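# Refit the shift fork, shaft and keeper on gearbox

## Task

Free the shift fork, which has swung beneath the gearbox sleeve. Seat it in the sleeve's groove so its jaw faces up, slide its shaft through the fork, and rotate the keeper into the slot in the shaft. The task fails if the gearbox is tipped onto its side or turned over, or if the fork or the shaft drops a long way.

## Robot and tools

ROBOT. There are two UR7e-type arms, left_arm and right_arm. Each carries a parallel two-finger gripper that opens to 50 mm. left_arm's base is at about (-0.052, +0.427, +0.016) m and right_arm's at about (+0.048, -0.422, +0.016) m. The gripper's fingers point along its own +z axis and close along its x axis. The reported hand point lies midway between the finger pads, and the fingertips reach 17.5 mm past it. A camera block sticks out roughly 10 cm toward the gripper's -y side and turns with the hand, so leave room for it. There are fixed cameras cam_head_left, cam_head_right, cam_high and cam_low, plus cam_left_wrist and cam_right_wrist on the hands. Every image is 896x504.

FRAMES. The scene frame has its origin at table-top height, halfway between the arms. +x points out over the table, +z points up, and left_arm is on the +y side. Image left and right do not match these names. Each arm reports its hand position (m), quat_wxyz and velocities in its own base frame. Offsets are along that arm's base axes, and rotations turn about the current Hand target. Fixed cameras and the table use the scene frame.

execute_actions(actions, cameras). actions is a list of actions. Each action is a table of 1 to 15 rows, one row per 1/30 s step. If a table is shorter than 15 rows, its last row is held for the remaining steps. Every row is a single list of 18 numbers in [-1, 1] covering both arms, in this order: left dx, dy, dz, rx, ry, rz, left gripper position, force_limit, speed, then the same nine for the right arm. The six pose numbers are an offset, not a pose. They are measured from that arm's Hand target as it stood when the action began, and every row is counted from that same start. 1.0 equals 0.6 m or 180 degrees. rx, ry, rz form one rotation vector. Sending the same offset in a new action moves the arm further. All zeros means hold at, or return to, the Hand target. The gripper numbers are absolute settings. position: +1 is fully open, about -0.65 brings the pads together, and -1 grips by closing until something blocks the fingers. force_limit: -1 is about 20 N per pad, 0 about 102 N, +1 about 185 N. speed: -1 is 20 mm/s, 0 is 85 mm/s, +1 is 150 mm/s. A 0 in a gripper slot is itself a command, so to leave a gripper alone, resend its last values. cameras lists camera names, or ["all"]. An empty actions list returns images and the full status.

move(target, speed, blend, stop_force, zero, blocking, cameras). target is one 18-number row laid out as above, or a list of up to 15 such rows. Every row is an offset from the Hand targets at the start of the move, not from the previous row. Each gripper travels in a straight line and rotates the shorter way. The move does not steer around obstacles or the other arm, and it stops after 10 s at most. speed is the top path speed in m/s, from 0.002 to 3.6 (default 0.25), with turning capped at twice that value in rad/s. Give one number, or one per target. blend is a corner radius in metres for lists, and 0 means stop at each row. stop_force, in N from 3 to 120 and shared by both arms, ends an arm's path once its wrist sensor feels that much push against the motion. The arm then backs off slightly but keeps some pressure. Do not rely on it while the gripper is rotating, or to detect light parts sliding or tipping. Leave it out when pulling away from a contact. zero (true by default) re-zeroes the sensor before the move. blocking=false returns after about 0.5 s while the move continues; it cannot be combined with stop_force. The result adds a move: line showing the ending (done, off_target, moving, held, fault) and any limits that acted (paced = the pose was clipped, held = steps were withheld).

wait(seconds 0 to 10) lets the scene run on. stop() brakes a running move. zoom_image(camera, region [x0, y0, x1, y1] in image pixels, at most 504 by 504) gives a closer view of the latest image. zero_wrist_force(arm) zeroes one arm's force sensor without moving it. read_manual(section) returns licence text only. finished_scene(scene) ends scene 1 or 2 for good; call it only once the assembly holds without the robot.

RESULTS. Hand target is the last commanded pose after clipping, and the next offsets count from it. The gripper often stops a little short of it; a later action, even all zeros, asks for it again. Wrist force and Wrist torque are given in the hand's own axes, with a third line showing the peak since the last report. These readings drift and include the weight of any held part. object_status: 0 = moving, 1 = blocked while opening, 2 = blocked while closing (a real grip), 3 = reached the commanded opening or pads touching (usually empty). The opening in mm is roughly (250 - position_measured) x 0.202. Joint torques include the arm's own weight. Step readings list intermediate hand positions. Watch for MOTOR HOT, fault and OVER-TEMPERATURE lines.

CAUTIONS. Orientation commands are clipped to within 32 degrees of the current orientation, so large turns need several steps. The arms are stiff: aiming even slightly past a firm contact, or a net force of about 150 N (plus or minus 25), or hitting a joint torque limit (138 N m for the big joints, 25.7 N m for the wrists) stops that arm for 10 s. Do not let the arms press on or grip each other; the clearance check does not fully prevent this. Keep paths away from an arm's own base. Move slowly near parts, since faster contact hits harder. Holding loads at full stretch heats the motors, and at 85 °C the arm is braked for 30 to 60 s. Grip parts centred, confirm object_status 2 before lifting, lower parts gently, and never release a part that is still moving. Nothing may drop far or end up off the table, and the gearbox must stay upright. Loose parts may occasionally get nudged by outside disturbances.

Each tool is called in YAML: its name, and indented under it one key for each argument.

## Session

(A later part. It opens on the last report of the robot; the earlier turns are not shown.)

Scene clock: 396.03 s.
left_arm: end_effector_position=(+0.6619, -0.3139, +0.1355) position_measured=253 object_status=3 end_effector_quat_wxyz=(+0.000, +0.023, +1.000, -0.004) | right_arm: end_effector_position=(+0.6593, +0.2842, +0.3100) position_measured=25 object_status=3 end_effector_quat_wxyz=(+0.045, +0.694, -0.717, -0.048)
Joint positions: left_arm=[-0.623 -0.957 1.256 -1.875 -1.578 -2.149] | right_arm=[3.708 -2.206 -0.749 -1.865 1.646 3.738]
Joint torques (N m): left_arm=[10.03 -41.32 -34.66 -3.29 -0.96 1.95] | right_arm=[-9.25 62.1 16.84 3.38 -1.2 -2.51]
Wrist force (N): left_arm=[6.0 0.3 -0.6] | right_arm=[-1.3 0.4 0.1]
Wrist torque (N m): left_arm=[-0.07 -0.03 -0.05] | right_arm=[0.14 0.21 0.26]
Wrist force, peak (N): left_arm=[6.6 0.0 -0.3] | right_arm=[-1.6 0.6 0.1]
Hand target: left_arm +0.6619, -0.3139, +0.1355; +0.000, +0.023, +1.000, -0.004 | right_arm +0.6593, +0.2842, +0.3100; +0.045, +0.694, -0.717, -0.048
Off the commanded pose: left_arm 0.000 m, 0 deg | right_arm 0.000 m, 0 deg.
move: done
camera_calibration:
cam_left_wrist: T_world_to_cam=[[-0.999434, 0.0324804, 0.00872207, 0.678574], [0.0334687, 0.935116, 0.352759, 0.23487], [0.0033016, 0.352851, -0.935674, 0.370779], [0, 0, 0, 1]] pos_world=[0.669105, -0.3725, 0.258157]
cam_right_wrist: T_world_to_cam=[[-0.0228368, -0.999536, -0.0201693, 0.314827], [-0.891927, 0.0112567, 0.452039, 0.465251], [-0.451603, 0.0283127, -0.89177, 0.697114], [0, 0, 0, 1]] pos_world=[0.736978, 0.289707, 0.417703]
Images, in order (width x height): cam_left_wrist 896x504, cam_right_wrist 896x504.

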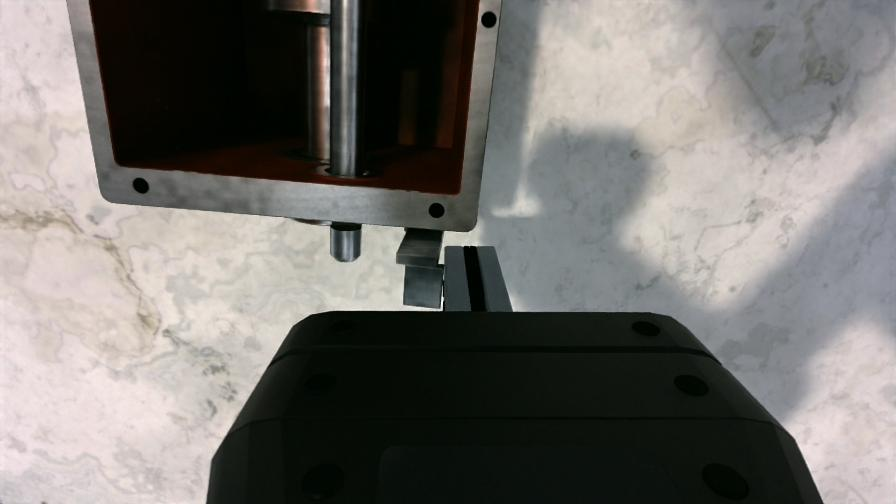

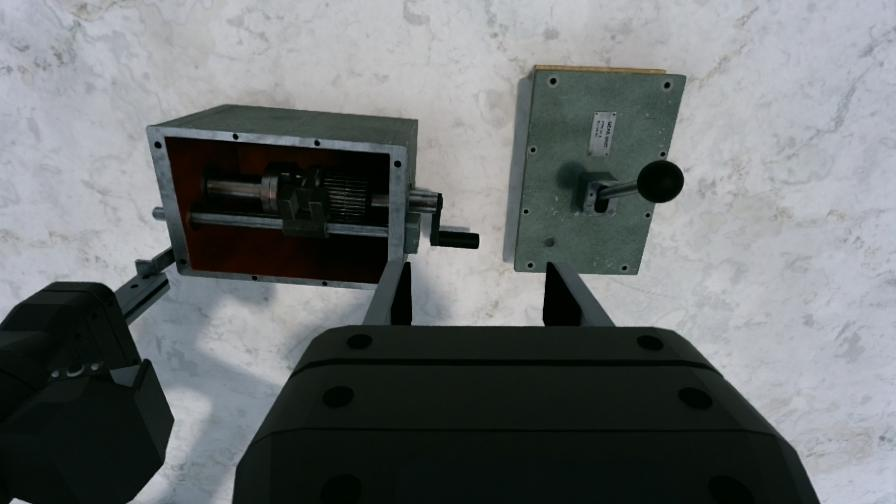

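move:
  target:
    - [-0.025,0,0,0,0,0,-1,0.1,-0.5,0,0,0,0,0,0,0.85,-0.5,-1]
    - [-0.025,0,0.07,0,0,0,-1,0.1,-0.5,0,0,0,0,0,0,0.85,-0.5,-1]
    - [-0.02,0.25,0.07,0,0,0,-1,0.1,-0.5,0,0,0,0,0,0,0.85,-0.5,-1]
  speed: [0.03,0.15,0.25]
  cameras: ["cam_left_wrist"]

move:
  target:
    - [0,0,0,0,0,0,-1,0.1,-0.5,-0.0295,0.38,-0.1,0,0,0,0.85,-0.5,-1]
  speed: 0.25
  cameras: ["cam_right_wrist"]

zoom_image:
  camera: "cam_right_wrist"
  region: [380, 100, 580, 320]

Scene clock: 399.40 s.
left_arm: end_effector_position=(+0.6499, -0.1640, +0.1775) position_measured=253 object_status=3 end_effector_quat_wxyz=(+0.000, +0.023, +1.000, -0.004) | right_arm: end_effector_position=(+0.6593, +0.2842, +0.3100) position_measured=25 object_status=3 end_effector_quat_wxyz=(+0.045, +0.694, -0.717, -0.048)
Joint positions: left_arm=[-0.444 -1.132 1.419 -1.861 -1.579 -1.97] | right_arm=[3.708 -2.206 -0.749 -1.865 1.646 3.738]
Joint torques (N m): left_arm=[10.32 -50.11 -14.92 -4.63 -1.59 1.95] | right_arm=[-8.32 61.33 16.91 3.31 -1.22 -2.53]
Wrist force (N): left_arm=[0.4 -0.3 -1.5] | right_arm=[-1.3 0.5 0.3]
Wrist torque (N m): left_arm=[-0.09 -0.03 -0.05] | right_arm=[0.15 0.21 0.26]
Wrist force, peak (N): left_arm=[6.2 0.3 -1.0] | right_arm=[-1.6 0.5 0.1]
Hand target: left_arm +0.6499, -0.1639, +0.1775; +0.000, +0.023, +1.000, -0.004 | right_arm +0.6593, +0.2842, +0.3100; +0.045, +0.694, -0.717, -0.048
Off the commanded pose: left_arm 0.000 m, 0 deg | right_arm 0.000 m, 0 deg.
move: done
camera_calibration:
cam_left_wrist: T_world_to_cam=[[-0.999431, 0.032574, 0.00875696, 0.661354], [0.0335685, 0.935112, 0.352758, 0.0802157], [0.00330199, 0.352851, -0.935674, 0.357224], [0, 0, 0, 1]] pos_world=[0.657105, -0.222601, 0.300157]
Images, in order (width x height): cam_left_wrist 896x504.

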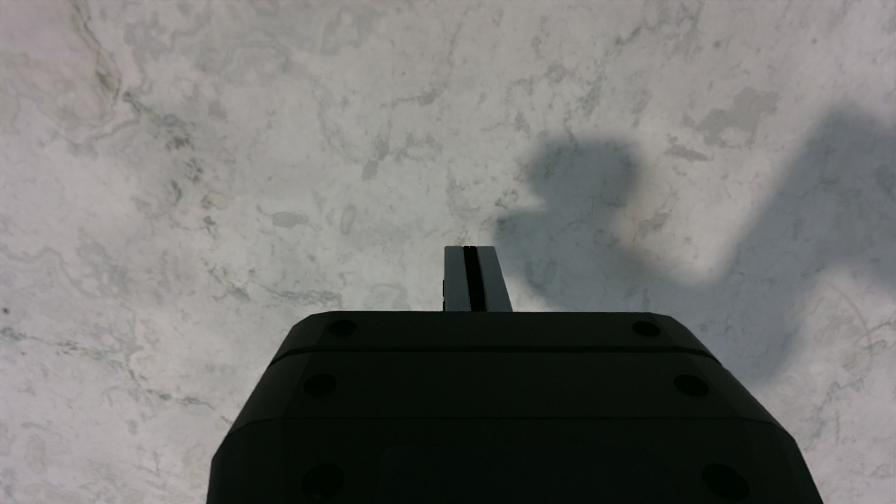

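Scene clock: 401.30 s.
left_arm: end_effector_position=(+0.6499, -0.1639, +0.1775) position_measured=253 object_status=3 end_effector_quat_wxyz=(+0.000, +0.023, +1.000, -0.004) | right_arm: end_effector_position=(+0.6414, +0.5120, +0.2498) position_measured=25 object_status=3 end_effector_quat_wxyz=(+0.044, +0.694, -0.718, -0.048)
Joint positions: left_arm=[-0.444 -1.132 1.419 -1.861 -1.579 -1.97] | right_arm=[3.947 -2.644 -0.106 -2.047 1.669 3.977]
Joint torques (N m): left_arm=[8.75 -50.37 -14.72 -4.75 -1.65 1.9] | right_arm=[7.49 52.73 34.03 1.43 1.54 -2.45]
Wrist force (N): left_arm=[0.0 -0.2 -1.4] | right_arm=[-1.1 0.1 0.0]
Wrist torque (N m): left_arm=[-0.07 0.03 -0.04] | right_arm=[0.09 0.19 0.18]
Wrist force, peak (N): left_arm=[0.5 -0.1 -1.6] | right_arm=[-3.4 0.9 0.9]
Hand target: left_arm +0.6499, -0.1639, +0.1775; +0.000, +0.023, +1.000, -0.004 | right_arm +0.6416, +0.5122, +0.2500; +0.045, +0.694, -0.717, -0.048
Off the commanded pose: left_arm 0.000 m, 0 deg | right_arm 0.000 m, 0 deg.
move: done
camera_calibration:
cam_right_wrist: T_world_to_cam=[[-0.0231125, -0.999497, -0.0217288, 0.541436], [-0.892736, 0.010851, 0.45045, 0.475029], [-0.449988, 0.0298091, -0.892537, 0.627331], [0, 0, 0, 1]] pos_world=[0.71888, 0.517308, 0.357704]
Images, in order (width x height): cam_right_wrist 896x504.

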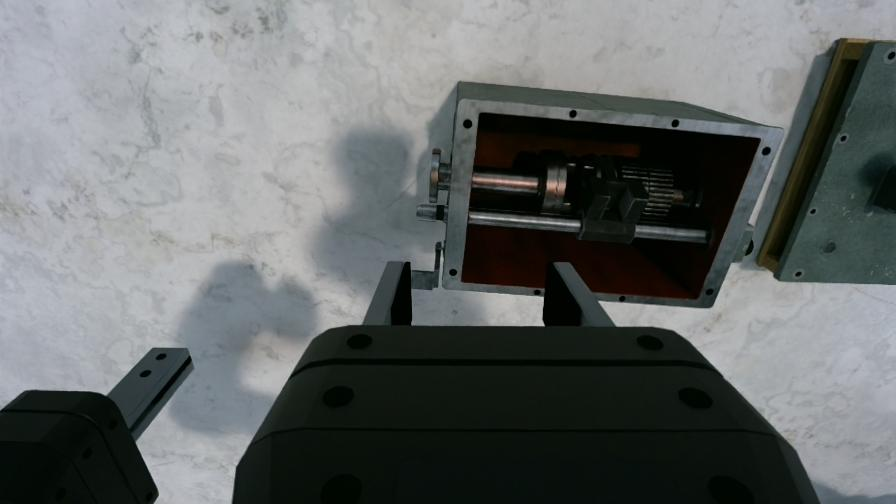

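Scaled by 2.291 from the camera's 896x504 image, which has a finer 1280x720 frame.

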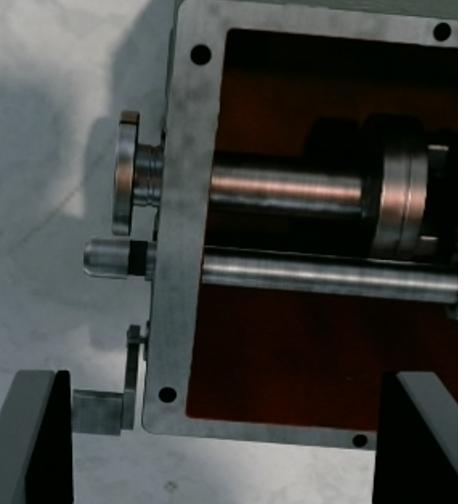

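zoom_image:
  camera: "cam_right_wrist"
  region: [400, 190, 490, 300]

Scaled by 4.582 from the camera's 896x504 image, which has a finer 1280x720 frame.

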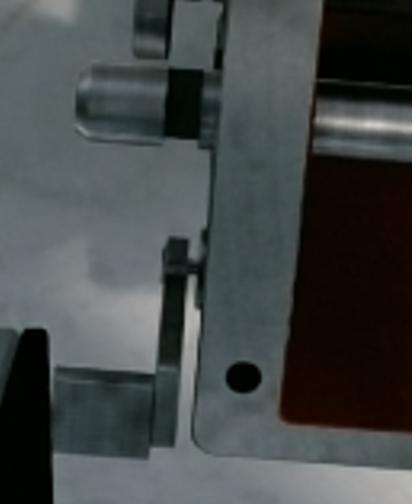

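zoom_image:
  camera: "cam_right_wrist"
  region: [640, 110, 820, 320]

Scaled by 2.400 from the camera's 896x504 image, which has a finer 1280x720 frame.

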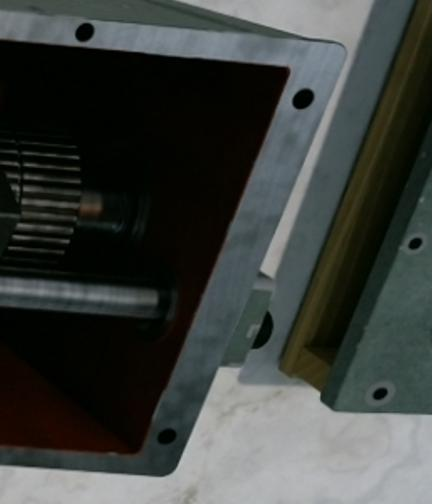

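move:
  target:
    - [0,0,0,0,0,0,-1,0.1,-0.5,0.0145,-0.2842,-0.0833,0,0,-0.0157,0.34,-0.5,-0.5]
  speed: 0.2
  cameras: ["cam_right_wrist"]

Scene clock: 406.83 s.
left_arm: end_effector_position=(+0.6499, -0.1639, +0.1775) position_measured=253 object_status=3 end_effector_quat_wxyz=(+0.000, +0.023, +1.000, -0.004) | right_arm: end_effector_position=(+0.6503, +0.3417, +0.2000) position_measured=101 object_status=3 end_effector_quat_wxyz=(+0.044, +0.676, -0.734, -0.049)
Joint positions: left_arm=[-0.444 -1.132 1.419 -1.861 -1.579 -1.97] | right_arm=[3.777 -2.233 -0.988 -1.589 1.658 3.855]
Joint torques (N m): left_arm=[9.03 -50.16 -15.15 -4.62 -1.6 1.89] | right_arm=[-8.88 63.31 17.73 3.69 -1.48 -2.57]
Wrist force (N): left_arm=[0.2 -0.4 -1.2] | right_arm=[-1.3 0.3 0.3]
Wrist torque (N m): left_arm=[-0.10 0.00 -0.05] | right_arm=[0.12 0.22 0.25]
Wrist force, peak (N): left_arm=[0.4 -0.3 -1.6] | right_arm=[-3.3 1.4 0.5]
Hand target: left_arm +0.6499, -0.1639, +0.1775; +0.000, +0.023, +1.000, -0.004 | right_arm +0.6503, +0.3417, +0.2000; +0.044, +0.676, -0.734, -0.049
Off the commanded pose: left_arm 0.000 m, 0 deg | right_arm 0.000 m, 0 deg.
move: done
camera_calibration:
cam_right_wrist: T_world_to_cam=[[-0.0721416, -0.99719, -0.0201743, 0.401107], [-0.890291, 0.0552631, 0.452026, 0.490191], [-0.449641, 0.0505709, -0.891777, 0.58444], [0, 0, 0, 1]] pos_world=[0.728137, 0.343335, 0.307703]
Images, in order (width x height): cam_right_wrist 896x504.

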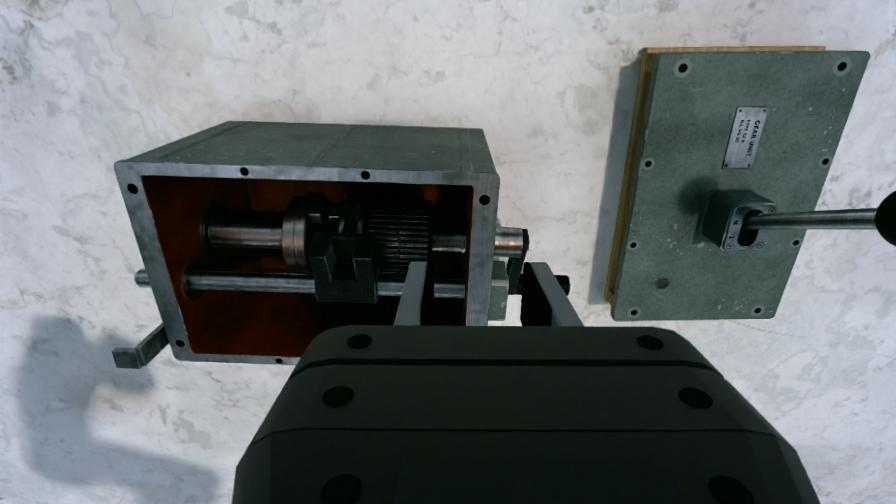

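move:
  target:
    - [0,0,0,0,0,0,-1,0.1,-0.5,0,-0.0098,-0.07,0,0,0,0.34,-0.5,-0.5]
    - [0,0,0,0,0,0,-1,0.1,-0.5,0,-0.0098,-0.15,0,0,0,0.34,-0.5,-0.5]
  speed: [0.12,0.05]
  stop_force: 10
  cameras: ["cam_right_wrist"]

Scene clock: 409.57 s.
left_arm: end_effector_position=(+0.6499, -0.1639, +0.1775) position_measured=253 object_status=3 end_effector_quat_wxyz=(+0.000, +0.023, +1.000, -0.004) | right_arm: end_effector_position=(+0.6503, +0.3358, +0.1100) position_measured=101 object_status=3 end_effector_quat_wxyz=(+0.044, +0.676, -0.734, -0.049)
Joint positions: left_arm=[-0.444 -1.132 1.419 -1.861 -1.579 -1.97] | right_arm=[3.77 -2.27 -1.159 -1.382 1.658 3.849]
Joint torques (N m): left_arm=[9.06 -50.29 -15.12 -4.59 -1.53 1.88] | right_arm=[-9.55 43.76 16.6 5.21 -1.99 -0.7]
Wrist force (N): left_arm=[0.2 -0.1 -1.1] | right_arm=[-1.8 9.0 -0.5]
Wrist torque (N m): left_arm=[-0.05 -0.01 -0.05] | right_arm=[0.28 0.22 0.12]
Wrist force, peak (N): left_arm=[0.3 0.0 -1.6] | right_arm=[-1.6 12.3 -0.9]
Hand target: left_arm +0.6499, -0.1639, +0.1775; +0.000, +0.023, +1.000, -0.004 | right_arm +0.6503, +0.3358, +0.1100; +0.044, +0.676, -0.734, -0.049
Off the commanded pose: left_arm 0.000 m, 0 deg | right_arm 0.000 m, 0 deg.
move: done
camera_calibration:
cam_right_wrist: T_world_to_cam=[[-0.0721416, -0.99719, -0.0201743, 0.393408], [-0.890291, 0.0552631, 0.452026, 0.531199], [-0.449641, 0.0505709, -0.891777, 0.504478], [0, 0, 0, 1]] pos_world=[0.728137, 0.337435, 0.217703]
Images, in order (width x height): cam_right_wrist 896x504.

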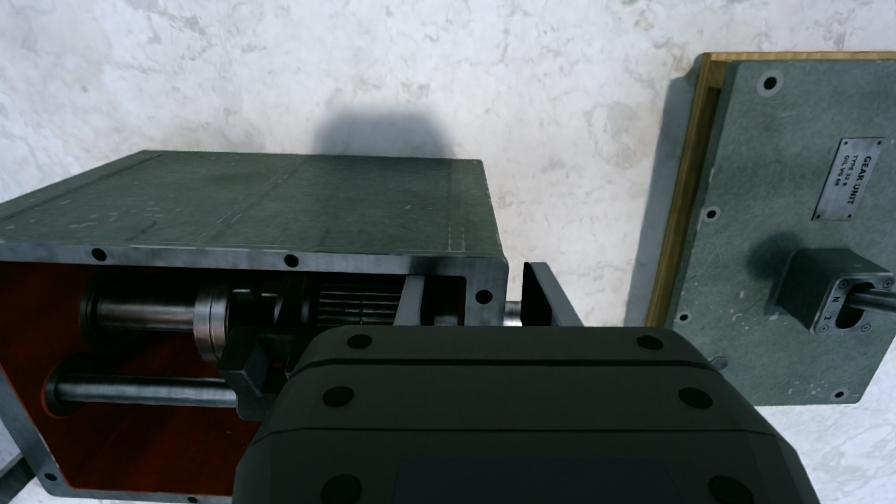

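execute_actions:
  actions: []
  cameras: ["all"]

Scene clock: 410.10 s.
left_arm: end_effector_position=(+0.6499, -0.1639, +0.1775) position_measured=253 object_status=3 end_effector_quat_wxyz=(+0.000, +0.023, +1.000, -0.004) | right_arm: end_effector_position=(+0.6503, +0.3358, +0.1100) position_measured=101 object_status=3 end_effector_quat_wxyz=(+0.044, +0.676, -0.734, -0.049)
Joint positions: left_arm=[-0.444 -1.132 1.419 -1.861 -1.579 -1.97] | right_arm=[3.77 -2.27 -1.159 -1.382 1.658 3.849]
Joint velocities: within noise
Joint torques (N m): left_arm=[8.79 -50.71 -15.25 -4.64 -1.56 1.81] | right_arm=[-9.45 42.93 16.77 4.77 -2.39 0.43]
Wrist force (N): left_arm=[0.1 -0.3 -1.4] | right_arm=[-1.4 8.9 -0.7]
Wrist torque (N m): left_arm=[-0.09 0.00 -0.04] | right_arm=[0.26 0.16 0.12]
Wrist force, peak (N): left_arm=[0.5 0.0 -1.5] | right_arm=[-1.6 9.1 -0.6]
Hand target: left_arm +0.6499, -0.1639, +0.1775; +0.000, +0.023, +1.000, -0.004 | right_arm +0.6503, +0.3358, +0.1100; +0.044, +0.676, -0.734, -0.049
Tool commands: left_gripper/position=-1.0 left_gripper/force_limit=+0.1 left_gripper/speed=-0.5 right_gripper/position=+0.34 right_gripper/force_limit=-0.5 right_gripper/speed=-0.5
Off the commanded pose: left_arm 0.000 m, 0 deg | right_arm 0.000 m, 0 deg.
camera_calibration:
cam_left_wrist: T_world_to_cam=[[-0.999434, 0.0324804, 0.00872207, 0.661342], [0.0334687, 0.935116, 0.352759, 0.0801882], [0.0033016, 0.352851, -0.935674, 0.357189], [0, 0, 0, 1]] pos_world=[0.657105, -0.2225, 0.300157]
cam_right_wrist: T_world_to_cam=[[-0.0721416, -0.99719, -0.0201743, 0.393408], [-0.890291, 0.0552631, 0.452026, 0.531199], [-0.449641, 0.0505709, -0.891777, 0.504478], [0, 0, 0, 1]] pos_world=[0.728137, 0.337435, 0.217703]

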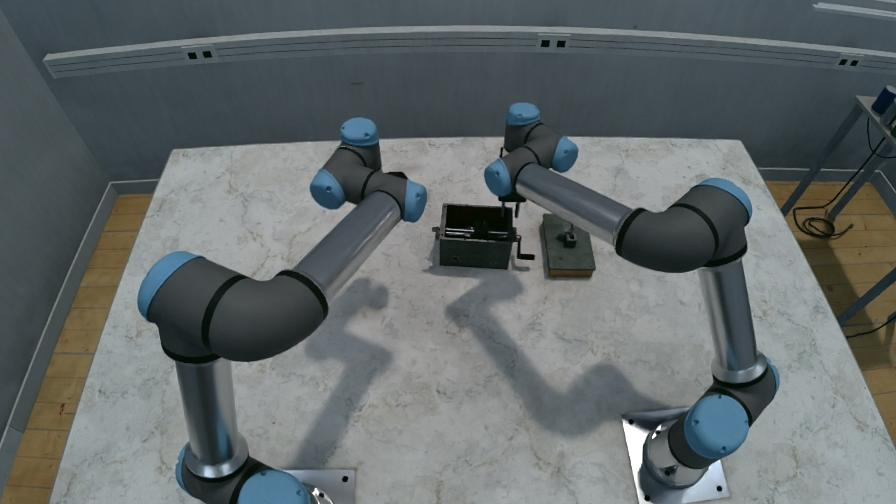

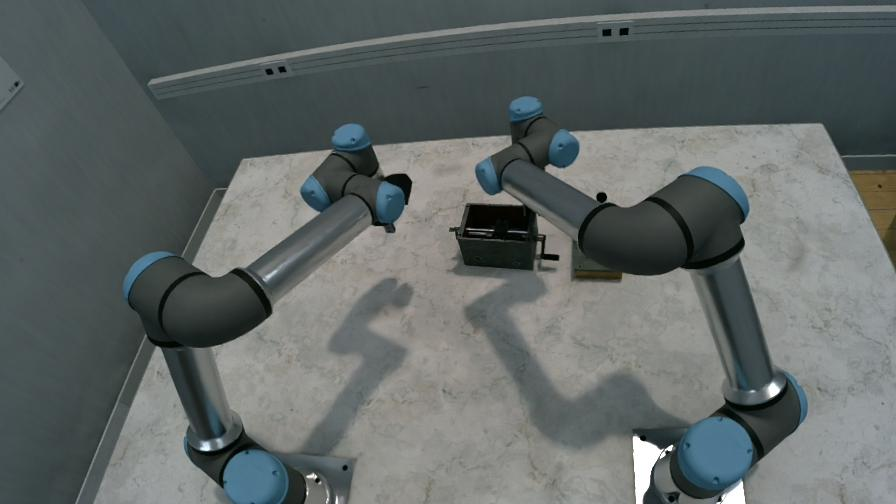

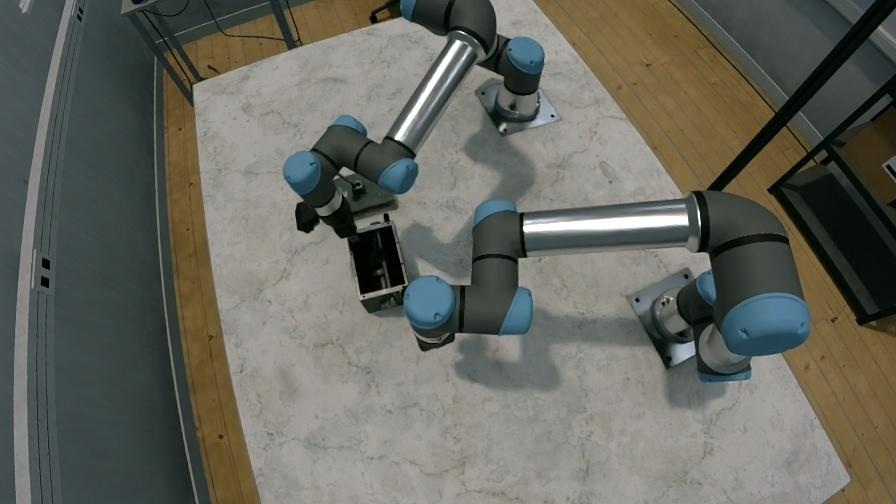

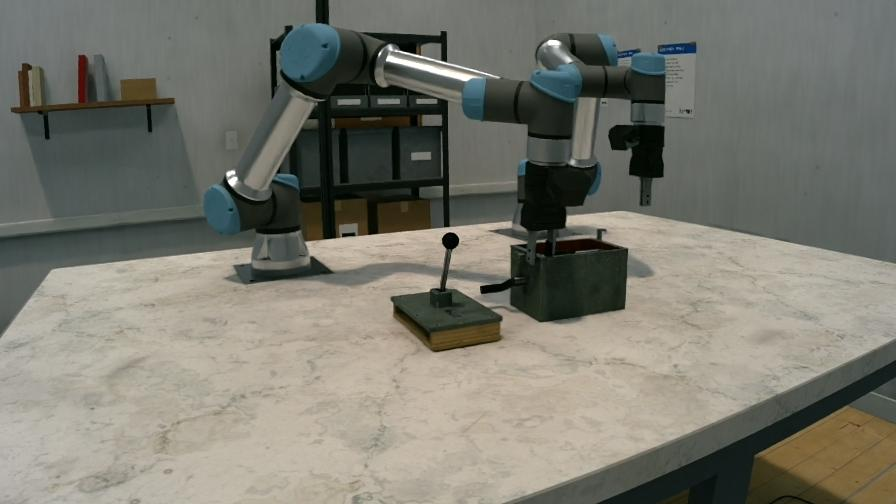

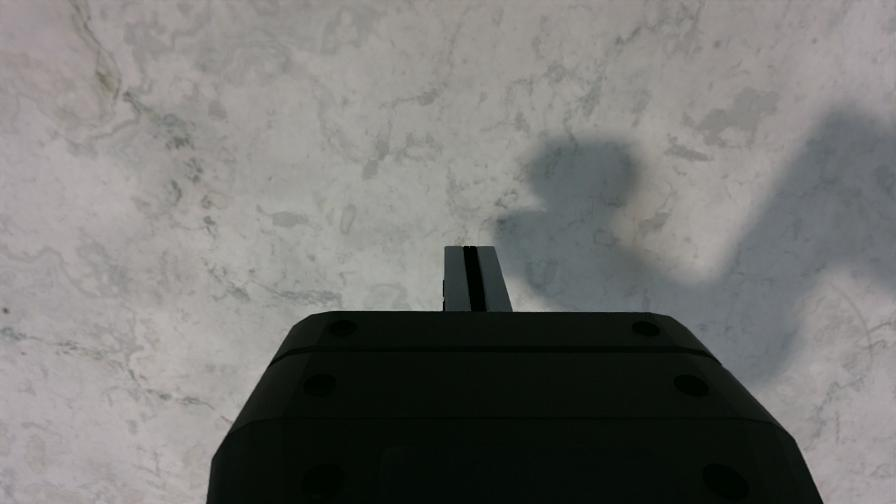

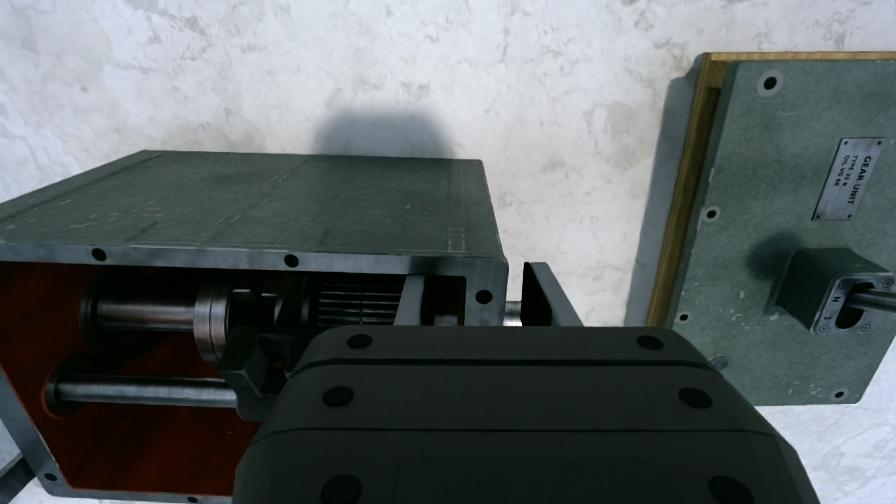

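move:
  target: [0,0,0,0,0,0,-1,0.1,-0.5,0,0,0.0133,0,0,0,0.34,-0.5,-0.5]
  speed: 0.03
  cameras: ["cam_right_wrist"]

zoom_image:
  camera: "cam_right_wrist"
  region: [340, 220, 600, 340]

Scene clock: 411.30 s.
left_arm: end_effector_position=(+0.6499, -0.1639, +0.1775) position_measured=253 object_status=3 end_effector_quat_wxyz=(+0.000, +0.023, +1.000, -0.004) | right_arm: end_effector_position=(+0.6503, +0.3358, +0.1179) position_measured=101 object_status=3 end_effector_quat_wxyz=(+0.044, +0.676, -0.734, -0.049)
Joint positions: left_arm=[-0.444 -1.132 1.419 -1.861 -1.579 -1.97] | right_arm=[3.77 -2.264 -1.148 -1.399 1.658 3.849]
Joint torques (N m): left_arm=[9.07 -50.33 -15.3 -4.64 -1.54 1.87] | right_arm=[-7.33 64.14 34.6 1.19 1.24 2.36]
Wrist force (N): left_arm=[0.4 -0.2 -1.5] | right_arm=[-1.2 0.5 0.2]
Wrist torque (N m): left_arm=[-0.07 -0.04 -0.05] | right_arm=[0.15 0.19 0.26]
Wrist force, peak (N): left_arm=[0.2 -0.2 -1.6] | right_arm=[-1.6 9.2 -0.8]
Hand target: left_arm +0.6499, -0.1639, +0.1775; +0.000, +0.023, +1.000, -0.004 | right_arm +0.6503, +0.3358, +0.1180; +0.044, +0.676, -0.734, -0.049
Off the commanded pose: left_arm 0.000 m, 0 deg | right_arm 0.000 m, 0 deg.
move: done
camera_calibration:
cam_right_wrist: T_world_to_cam=[[-0.0721416, -0.99719, -0.0201743, 0.393569], [-0.890291, 0.0552631, 0.452026, 0.527583], [-0.449641, 0.0505709, -0.891777, 0.511612], [0, 0, 0, 1]] pos_world=[0.728137, 0.337435, 0.225703]
Images, in order (width x height): cam_right_wrist 896x504.

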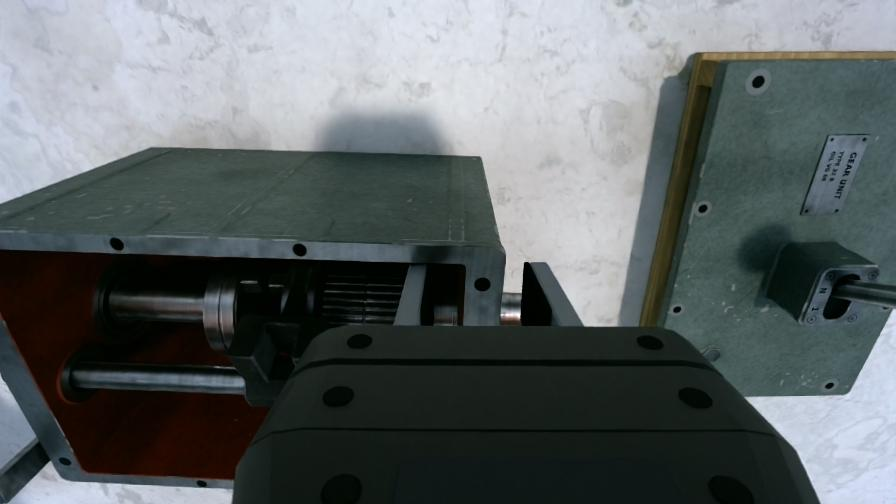

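Scaled by 1.938 from the camera's 896x504 image, which has a finer 1280x720 frame.

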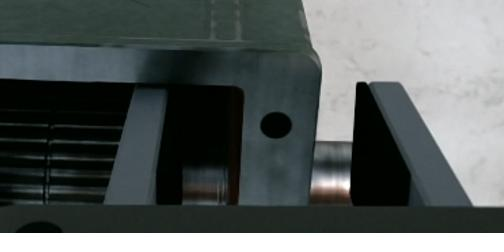

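move:
  target:
    - [0,0,0,0,0,0,-1,0.1,-0.5,-0.0025,-0.0057,0,0,0,0,0.34,-0.5,-0.5]
    - [0,0,0,0,0,0,-1,0.1,-0.5,-0.0025,-0.0057,-0.005,0,0,0,0.34,-0.5,-0.5]
  speed: 0.03
  stop_force: 8
  cameras: ["cam_right_wrist"]

zoom_image:
  camera: "cam_right_wrist"
  region: [340, 220, 600, 340]

Scene clock: 413.00 s.
left_arm: end_effector_position=(+0.6499, -0.1639, +0.1775) position_measured=253 object_status=3 end_effector_quat_wxyz=(+0.000, +0.023, +1.000, -0.004) | right_arm: end_effector_position=(+0.6488, +0.3324, +0.1150) position_measured=101 object_status=3 end_effector_quat_wxyz=(+0.044, +0.676, -0.734, -0.049)
Joint positions: left_arm=[-0.444 -1.132 1.419 -1.861 -1.579 -1.97] | right_arm=[3.768 -2.259 -1.164 -1.388 1.657 3.847]
Joint torques (N m): left_arm=[8.58 -50.37 -14.8 -4.59 -1.5 1.74] | right_arm=[-10.27 43.29 15.36 3.61 -1.51 -2.55]
Wrist force (N): left_arm=[0.4 -0.4 -1.0] | right_arm=[-1.3 0.7 0.2]
Wrist torque (N m): left_arm=[-0.10 -0.04 -0.05] | right_arm=[0.19 0.21 0.25]
Wrist force, peak (N): left_arm=[0.8 -0.2 -1.3] | right_arm=[-1.6 0.2 -0.1]
Hand target: left_arm +0.6499, -0.1639, +0.1775; +0.000, +0.023, +1.000, -0.004 | right_arm +0.6488, +0.3324, +0.1150; +0.044, +0.676, -0.734, -0.049
Off the commanded pose: left_arm 0.000 m, 0 deg | right_arm 0.000 m, 0 deg.
move: done
camera_calibration:
cam_right_wrist: T_world_to_cam=[[-0.0721416, -0.99719, -0.0201743, 0.39001], [-0.890291, 0.0552631, 0.452026, 0.527792], [-0.449641, 0.0505709, -0.891777, 0.508435], [0, 0, 0, 1]] pos_world=[0.726637, 0.334035, 0.222703]
Images, in order (width x height): cam_right_wrist 896x504.

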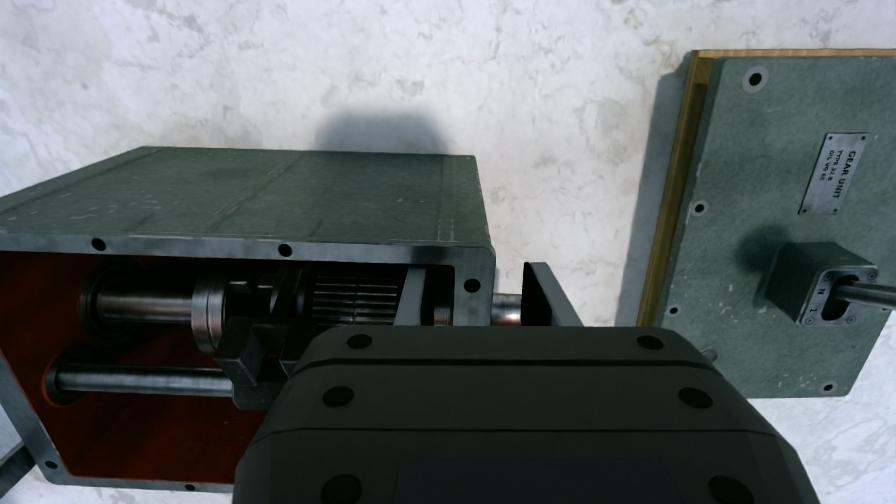

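Scaled by 1.938 from the camera's 896x504 image, which has a finer 1280x720 frame.

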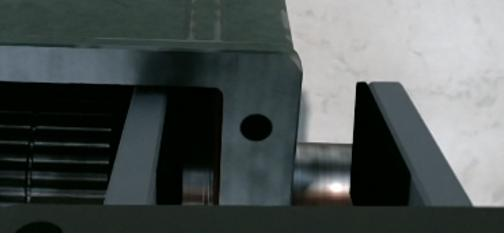

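execute_actions:
  actions:
    - [[0,0,0,0,0,0,-1,0.1,-0.5,0,0,0,0,0,0,-1,-0.3,-0.9]]
    - [[0,0,0,0,0,0,-1,0.1,-0.5,0,0,0,0,0,0,-1,-0.3,-0.9]]
  cameras: ["cam_right_wrist"]

zoom_image:
  camera: "cam_right_wrist"
  region: [340, 220, 600, 340]

Scene clock: 414.30 s.
left_arm: end_effector_position=(+0.6499, -0.1639, +0.1775) position_measured=253 object_status=3 end_effector_quat_wxyz=(+0.000, +0.023, +1.000, -0.004) | right_arm: end_effector_position=(+0.6488, +0.3324, +0.1150) position_measured=195 object_status=2 end_effector_quat_wxyz=(+0.044, +0.676, -0.734, -0.049)
Joint positions: left_arm=[-0.444 -1.132 1.419 -1.861 -1.579 -1.97] | right_arm=[3.768 -2.259 -1.164 -1.388 1.657 3.847]
Joint torques (N m): left_arm=[8.75 -49.96 -15.07 -4.55 -1.55 1.76] | right_arm=[-9.64 46.81 15.76 0.08 -1.18 -2.57]
Wrist force (N): left_arm=[0.0 -0.2 -1.1] | right_arm=[-7.8 -2.1 -0.3]
Wrist torque (N m): left_arm=[-0.07 0.02 -0.05] | right_arm=[0.14 -0.01 1.18]
Wrist force, peak (N): left_arm=[0.5 -0.4 -1.3] | right_arm=[-12.4 1.7 2.3]
Hand target: left_arm +0.6499, -0.1639, +0.1775; +0.000, +0.023, +1.000, -0.004 | right_arm +0.6488, +0.3324, +0.1150; +0.044, +0.676, -0.734, -0.049
Off the commanded pose: left_arm 0.000 m, 0 deg | right_arm 0.000 m, 0 deg.
Step readings (end_effector_position of left_arm | right_arm):
0: (+0.6499, -0.1639, +0.1775) | (+0.6488, +0.3324, +0.1150)
1: (+0.6499, -0.1639, +0.1775) | (+0.6488, +0.3324, +0.1150)
2: (+0.6499, -0.1639, +0.1775) | (+0.6488, +0.3324, +0.1150)
4: (+0.6499, -0.1639, +0.1775) | (+0.6488, +0.3324, +0.1150)
8: (+0.6499, -0.1639, +0.1775) | (+0.6488, +0.3324, +0.1150)
15: (+0.6499, -0.1639, +0.1775) | (+0.6489, +0.3324, +0.1150)
16: (+0.6499, -0.1639, +0.1775) | (+0.6489, +0.3324, +0.1150)
17: (+0.6499, -0.1639, +0.1775) | (+0.6489, +0.3324, +0.1150)
19: (+0.6499, -0.1639, +0.1775) | (+0.6489, +0.3324, +0.1150)
23: (+0.6499, -0.1639, +0.1775) | (+0.6489, +0.3324, +0.1150)
30: (+0.6499, -0.1639, +0.1775) | (+0.6488, +0.3324, +0.1150)
camera_calibration:
cam_right_wrist: T_world_to_cam=[[-0.0721416, -0.99719, -0.0201743, 0.39001], [-0.890291, 0.0552631, 0.452026, 0.527792], [-0.449641, 0.0505709, -0.891777, 0.508435], [0, 0, 0, 1]] pos_world=[0.726637, 0.334035, 0.222703]
Images, in order (width x height): cam_right_wrist 896x504.

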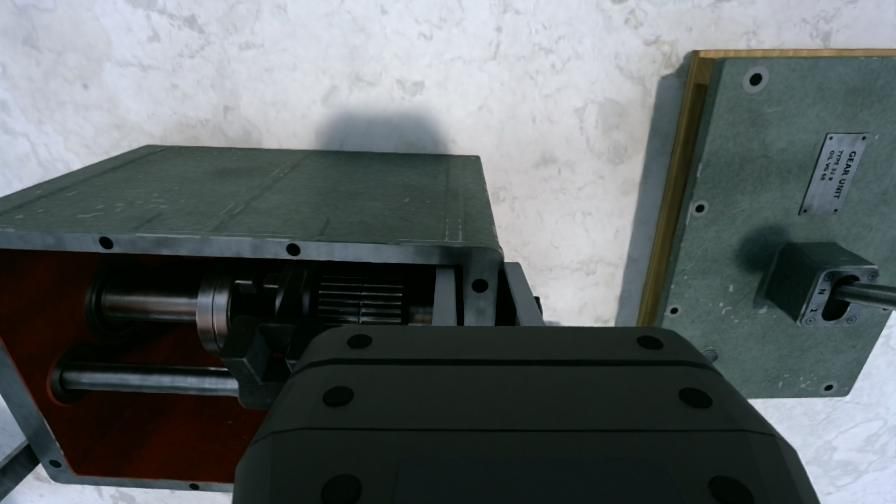

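Scaled by 1.938 from the camera's 896x504 image, which has a finer 1280x720 frame.

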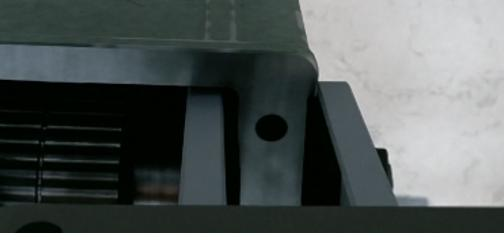

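move:
  target: [0,-0.254,0,0,0,0,-1,0.1,-0.5,0,0,0,0,0,0,-1,-0.3,-0.9]
  speed: 0.12
  cameras: ["cam_left_wrist", "cam_right_wrist"]

Scene clock: 417.07 s.
left_arm: end_effector_position=(+0.6499, -0.3163, +0.1775) position_measured=253 object_status=3 end_effector_quat_wxyz=(+0.000, +0.023, +1.000, -0.004) | right_arm: end_effector_position=(+0.6488, +0.3324, +0.1150) position_measured=195 object_status=2 end_effector_quat_wxyz=(+0.044, +0.676, -0.734, -0.049)
Joint positions: left_arm=[-0.636 -1.007 1.228 -1.796 -1.578 -2.161] | right_arm=[3.768 -2.259 -1.164 -1.388 1.657 3.847]
Joint torques (N m): left_arm=[-9.87 -39.62 -33.24 -1.69 1.34 -2.14] | right_arm=[-9.47 58.98 15.95 0.11 -1.52 -2.37]
Wrist force (N): left_arm=[0.6 -0.3 -1.0] | right_arm=[-8.0 -2.0 -0.7]
Wrist torque (N m): left_arm=[-0.06 -0.09 0.01] | right_arm=[0.17 0.02 1.17]
Wrist force, peak (N): left_arm=[0.2 2.4 -1.2] | right_arm=[-8.2 -2.2 -0.4]
Hand target: left_arm +0.6499, -0.3163, +0.1775; +0.000, +0.023, +1.000, -0.004 | right_arm +0.6488, +0.3324, +0.1150; +0.044, +0.676, -0.734, -0.049
Off the commanded pose: left_arm 0.000 m, 0 deg | right_arm 0.000 m, 0 deg.
move: done
camera_calibration:
cam_left_wrist: T_world_to_cam=[[-0.999434, 0.0324804, 0.00872207, 0.666289], [0.0334687, 0.935116, 0.352759, 0.222606], [0.0033016, 0.352851, -0.935674, 0.410928], [0, 0, 0, 1]] pos_world=[0.657105, -0.3748, 0.300157]
cam_right_wrist: T_world_to_cam=[[-0.0721416, -0.99719, -0.0201743, 0.39001], [-0.890291, 0.0552631, 0.452026, 0.527792], [-0.449641, 0.0505709, -0.891777, 0.508435], [0, 0, 0, 1]] pos_world=[0.726637, 0.334035, 0.222703]
Images, in order (width x height): cam_left_wrist 896x504, cam_right_wrist 896x504.

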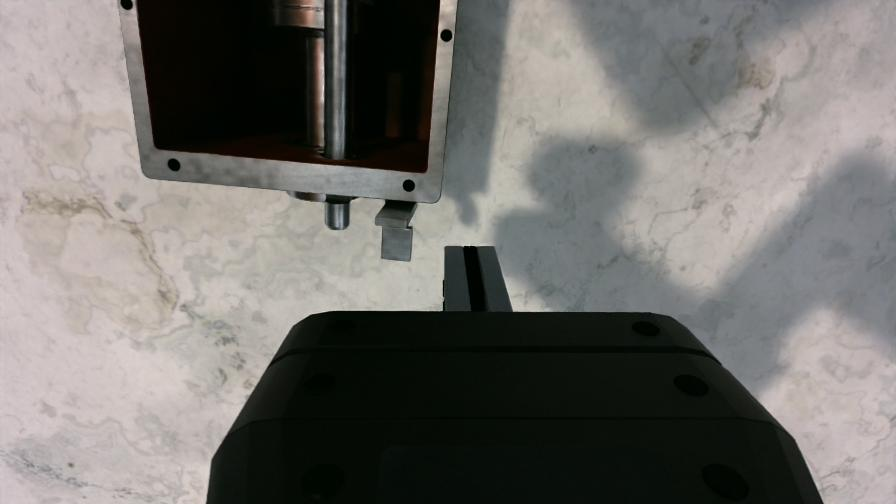

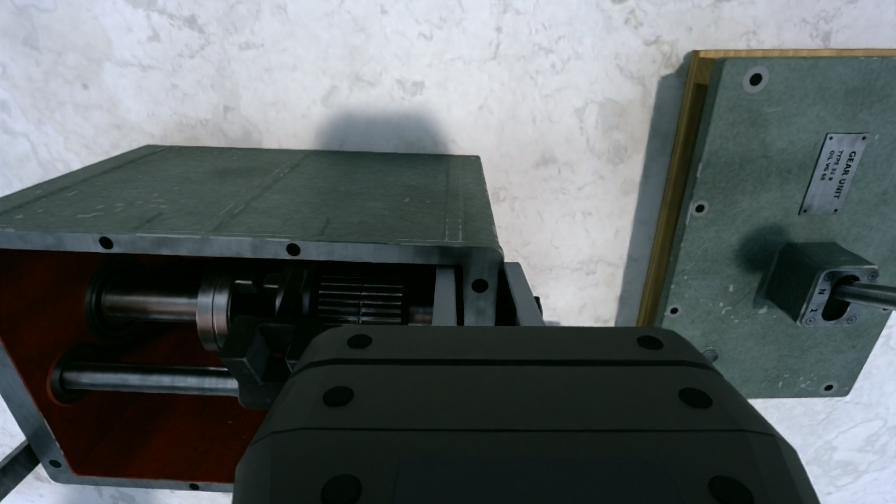

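zoom_image:
  camera: "cam_left_wrist"
  region: [300, 150, 520, 290]

Scaled by 2.291 from the camera's 896x504 image, which has a finer 1280x720 frame.

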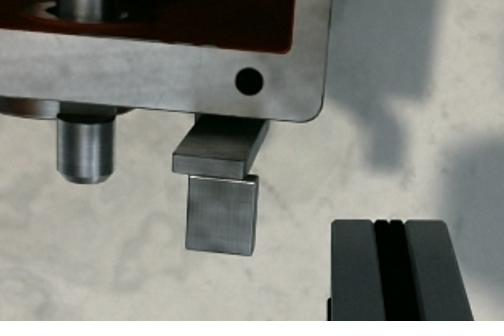

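move:
  target: [0.04,0.13,-0.06,0,0,0,-1,0.1,-0.5,0,0,0,0,0,0,-1,-0.3,-0.9]
  speed: 0.12
  cameras: ["cam_left_wrist"]

zoom_image:
  camera: "cam_left_wrist"
  region: [300, 0, 560, 150]

Scene clock: 418.80 s.
left_arm: end_effector_position=(+0.6739, -0.2384, +0.1415) position_measured=253 object_status=3 end_effector_quat_wxyz=(+0.000, +0.023, +1.000, -0.004) | right_arm: end_effector_position=(+0.6488, +0.3324, +0.1150) position_measured=195 object_status=2 end_effector_quat_wxyz=(+0.044, +0.676, -0.734, -0.049)
Joint positions: left_arm=[-0.525 -1.003 1.315 -1.888 -1.578 -2.05] | right_arm=[3.768 -2.259 -1.164 -1.388 1.657 3.847]
Joint torques (N m): left_arm=[8.55 -38.53 -15.54 -4.79 -1.67 1.81] | right_arm=[-10.03 63.26 16.99 0.29 -1.26 -2.58]
Wrist force (N): left_arm=[0.2 -0.8 -1.2] | right_arm=[-8.0 -2.2 -0.2]
Wrist torque (N m): left_arm=[-0.15 -0.01 -0.06] | right_arm=[0.13 0.01 1.18]
Wrist force, peak (N): left_arm=[1.3 -3.0 -2.1] | right_arm=[-8.3 -2.1 -0.7]
Hand target: left_arm +0.6739, -0.2383, +0.1415; +0.000, +0.023, +1.000, -0.004 | right_arm +0.6488, +0.3324, +0.1150; +0.044, +0.676, -0.734, -0.049
Off the commanded pose: left_arm 0.000 m, 0 deg | right_arm 0.000 m, 0 deg.
move: done
camera_calibration:
cam_left_wrist: T_world_to_cam=[[-0.999434, 0.0324804, 0.00872207, 0.688061], [0.0334687, 0.935116, 0.352759, 0.161715], [0.0033016, 0.352851, -0.935674, 0.349807], [0, 0, 0, 1]] pos_world=[0.681105, -0.297, 0.264257]
Images, in order (width x height): cam_left_wrist 896x504.

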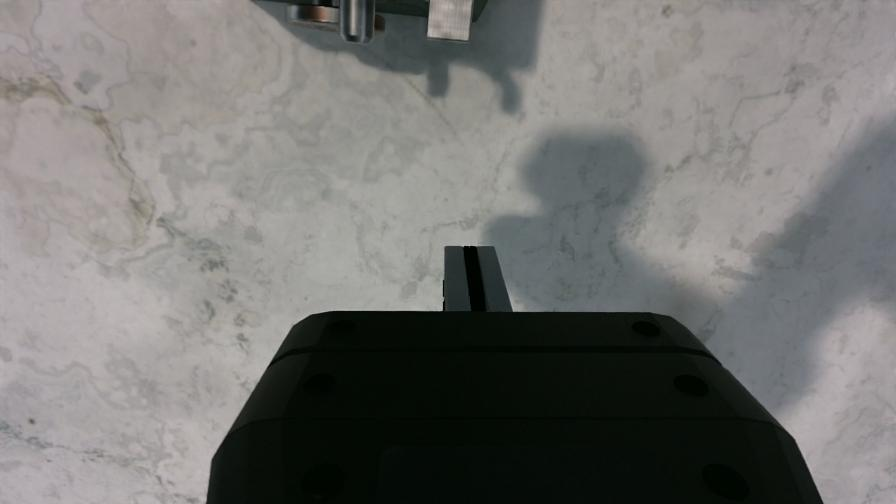

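Scaled by 1.938 from the camera's 896x504 image, which has a finer 1280x720 frame.

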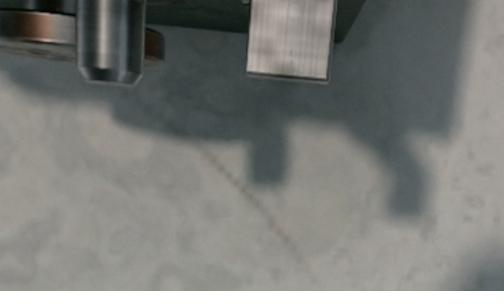

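move:
  target:
    - [-0.0448,-0.1298,0.04,0,0,0,-1,0.1,-0.5,0,0,0,0,0,0,-1,-0.3,-0.9]
    - [-0.0448,-0.1298,-0.0142,0,0,0,-1,0.1,-0.5,0,0,0,0,0,0,-1,-0.3,-0.9]
  speed: 0.12
  blend: [0.01,0]
  cameras: ["cam_left_wrist", "cam_right_wrist"]

zoom_image:
  camera: "cam_left_wrist"
  region: [300, 150, 520, 290]

Scene clock: 421.00 s.
left_arm: end_effector_position=(+0.6470, -0.3162, +0.1330) position_measured=253 object_status=3 end_effector_quat_wxyz=(+0.000, +0.023, +1.000, -0.004) | right_arm: end_effector_position=(+0.6488, +0.3324, +0.1150) position_measured=195 object_status=2 end_effector_quat_wxyz=(+0.044, +0.676, -0.734, -0.049)
Joint positions: left_arm=[-0.638 -0.984 1.308 -1.9 -1.578 -2.164] | right_arm=[3.768 -2.259 -1.164 -1.388 1.657 3.847]
Joint torques (N m): left_arm=[-10.73 -39.33 -14.92 -4.79 1.36 -2.21] | right_arm=[-9.4 61.98 16.89 0.05 -1.39 -2.66]
Wrist force (N): left_arm=[0.4 -0.5 -1.1] | right_arm=[-8.0 -2.1 -0.3]
Wrist torque (N m): left_arm=[-0.10 -0.05 0.01] | right_arm=[0.14 0.02 1.18]
Wrist force, peak (N): left_arm=[0.7 -1.3 -2.6] | right_arm=[-8.2 -2.2 -0.1]
Hand target: left_arm +0.6470, -0.3162, +0.1329; +0.000, +0.023, +1.000, -0.004 | right_arm +0.6488, +0.3324, +0.1150; +0.044, +0.676, -0.734, -0.049
Off the commanded pose: left_arm 0.000 m, 0 deg | right_arm 0.000 m, 0 deg.
move: done
camera_calibration:
cam_left_wrist: T_world_to_cam=[[-0.999434, 0.0324812, 0.00872235, 0.663878], [0.0334695, 0.935116, 0.352759, 0.238362], [0.0033016, 0.352851, -0.935674, 0.369394], [0, 0, 0, 1]] pos_world=[0.654305, -0.3748, 0.255757]
cam_right_wrist: T_world_to_cam=[[-0.0721416, -0.99719, -0.0201743, 0.39001], [-0.890291, 0.0552631, 0.452026, 0.527792], [-0.449641, 0.0505709, -0.891777, 0.508435], [0, 0, 0, 1]] pos_world=[0.726637, 0.334035, 0.222703]
Images, in order (width x height): cam_left_wrist 896x504, cam_right_wrist 896x504.

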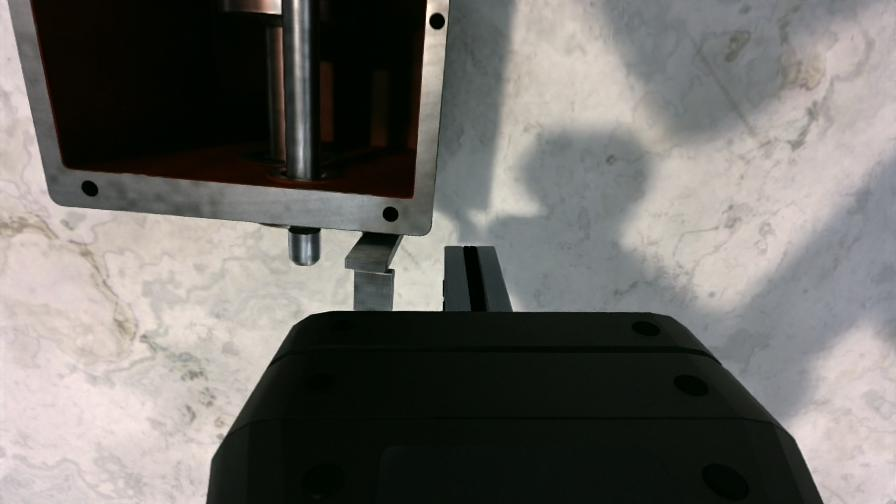

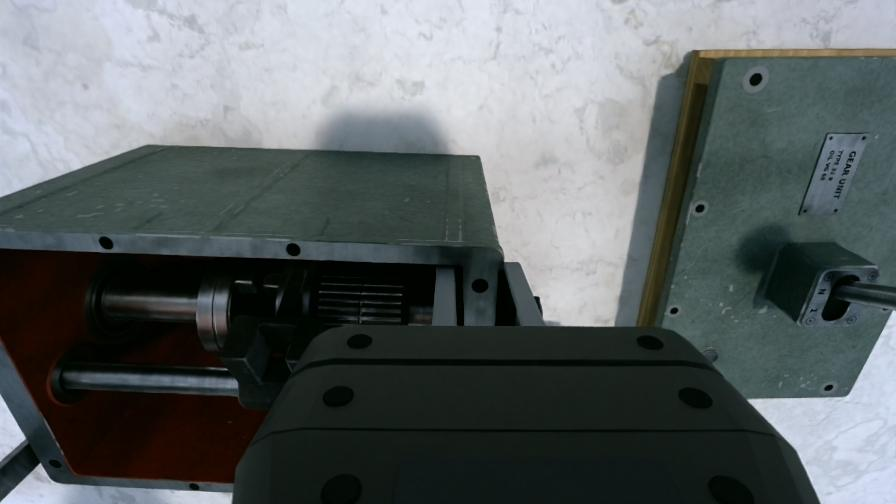

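Scaled by 2.291 from the camera's 896x504 image, which has a finer 1280x720 frame.

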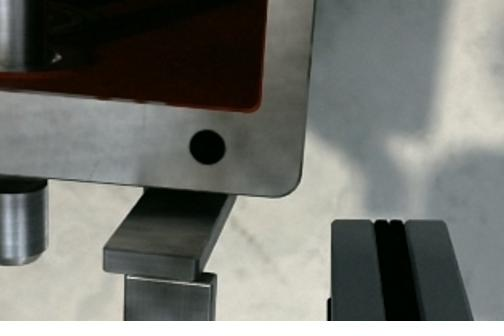

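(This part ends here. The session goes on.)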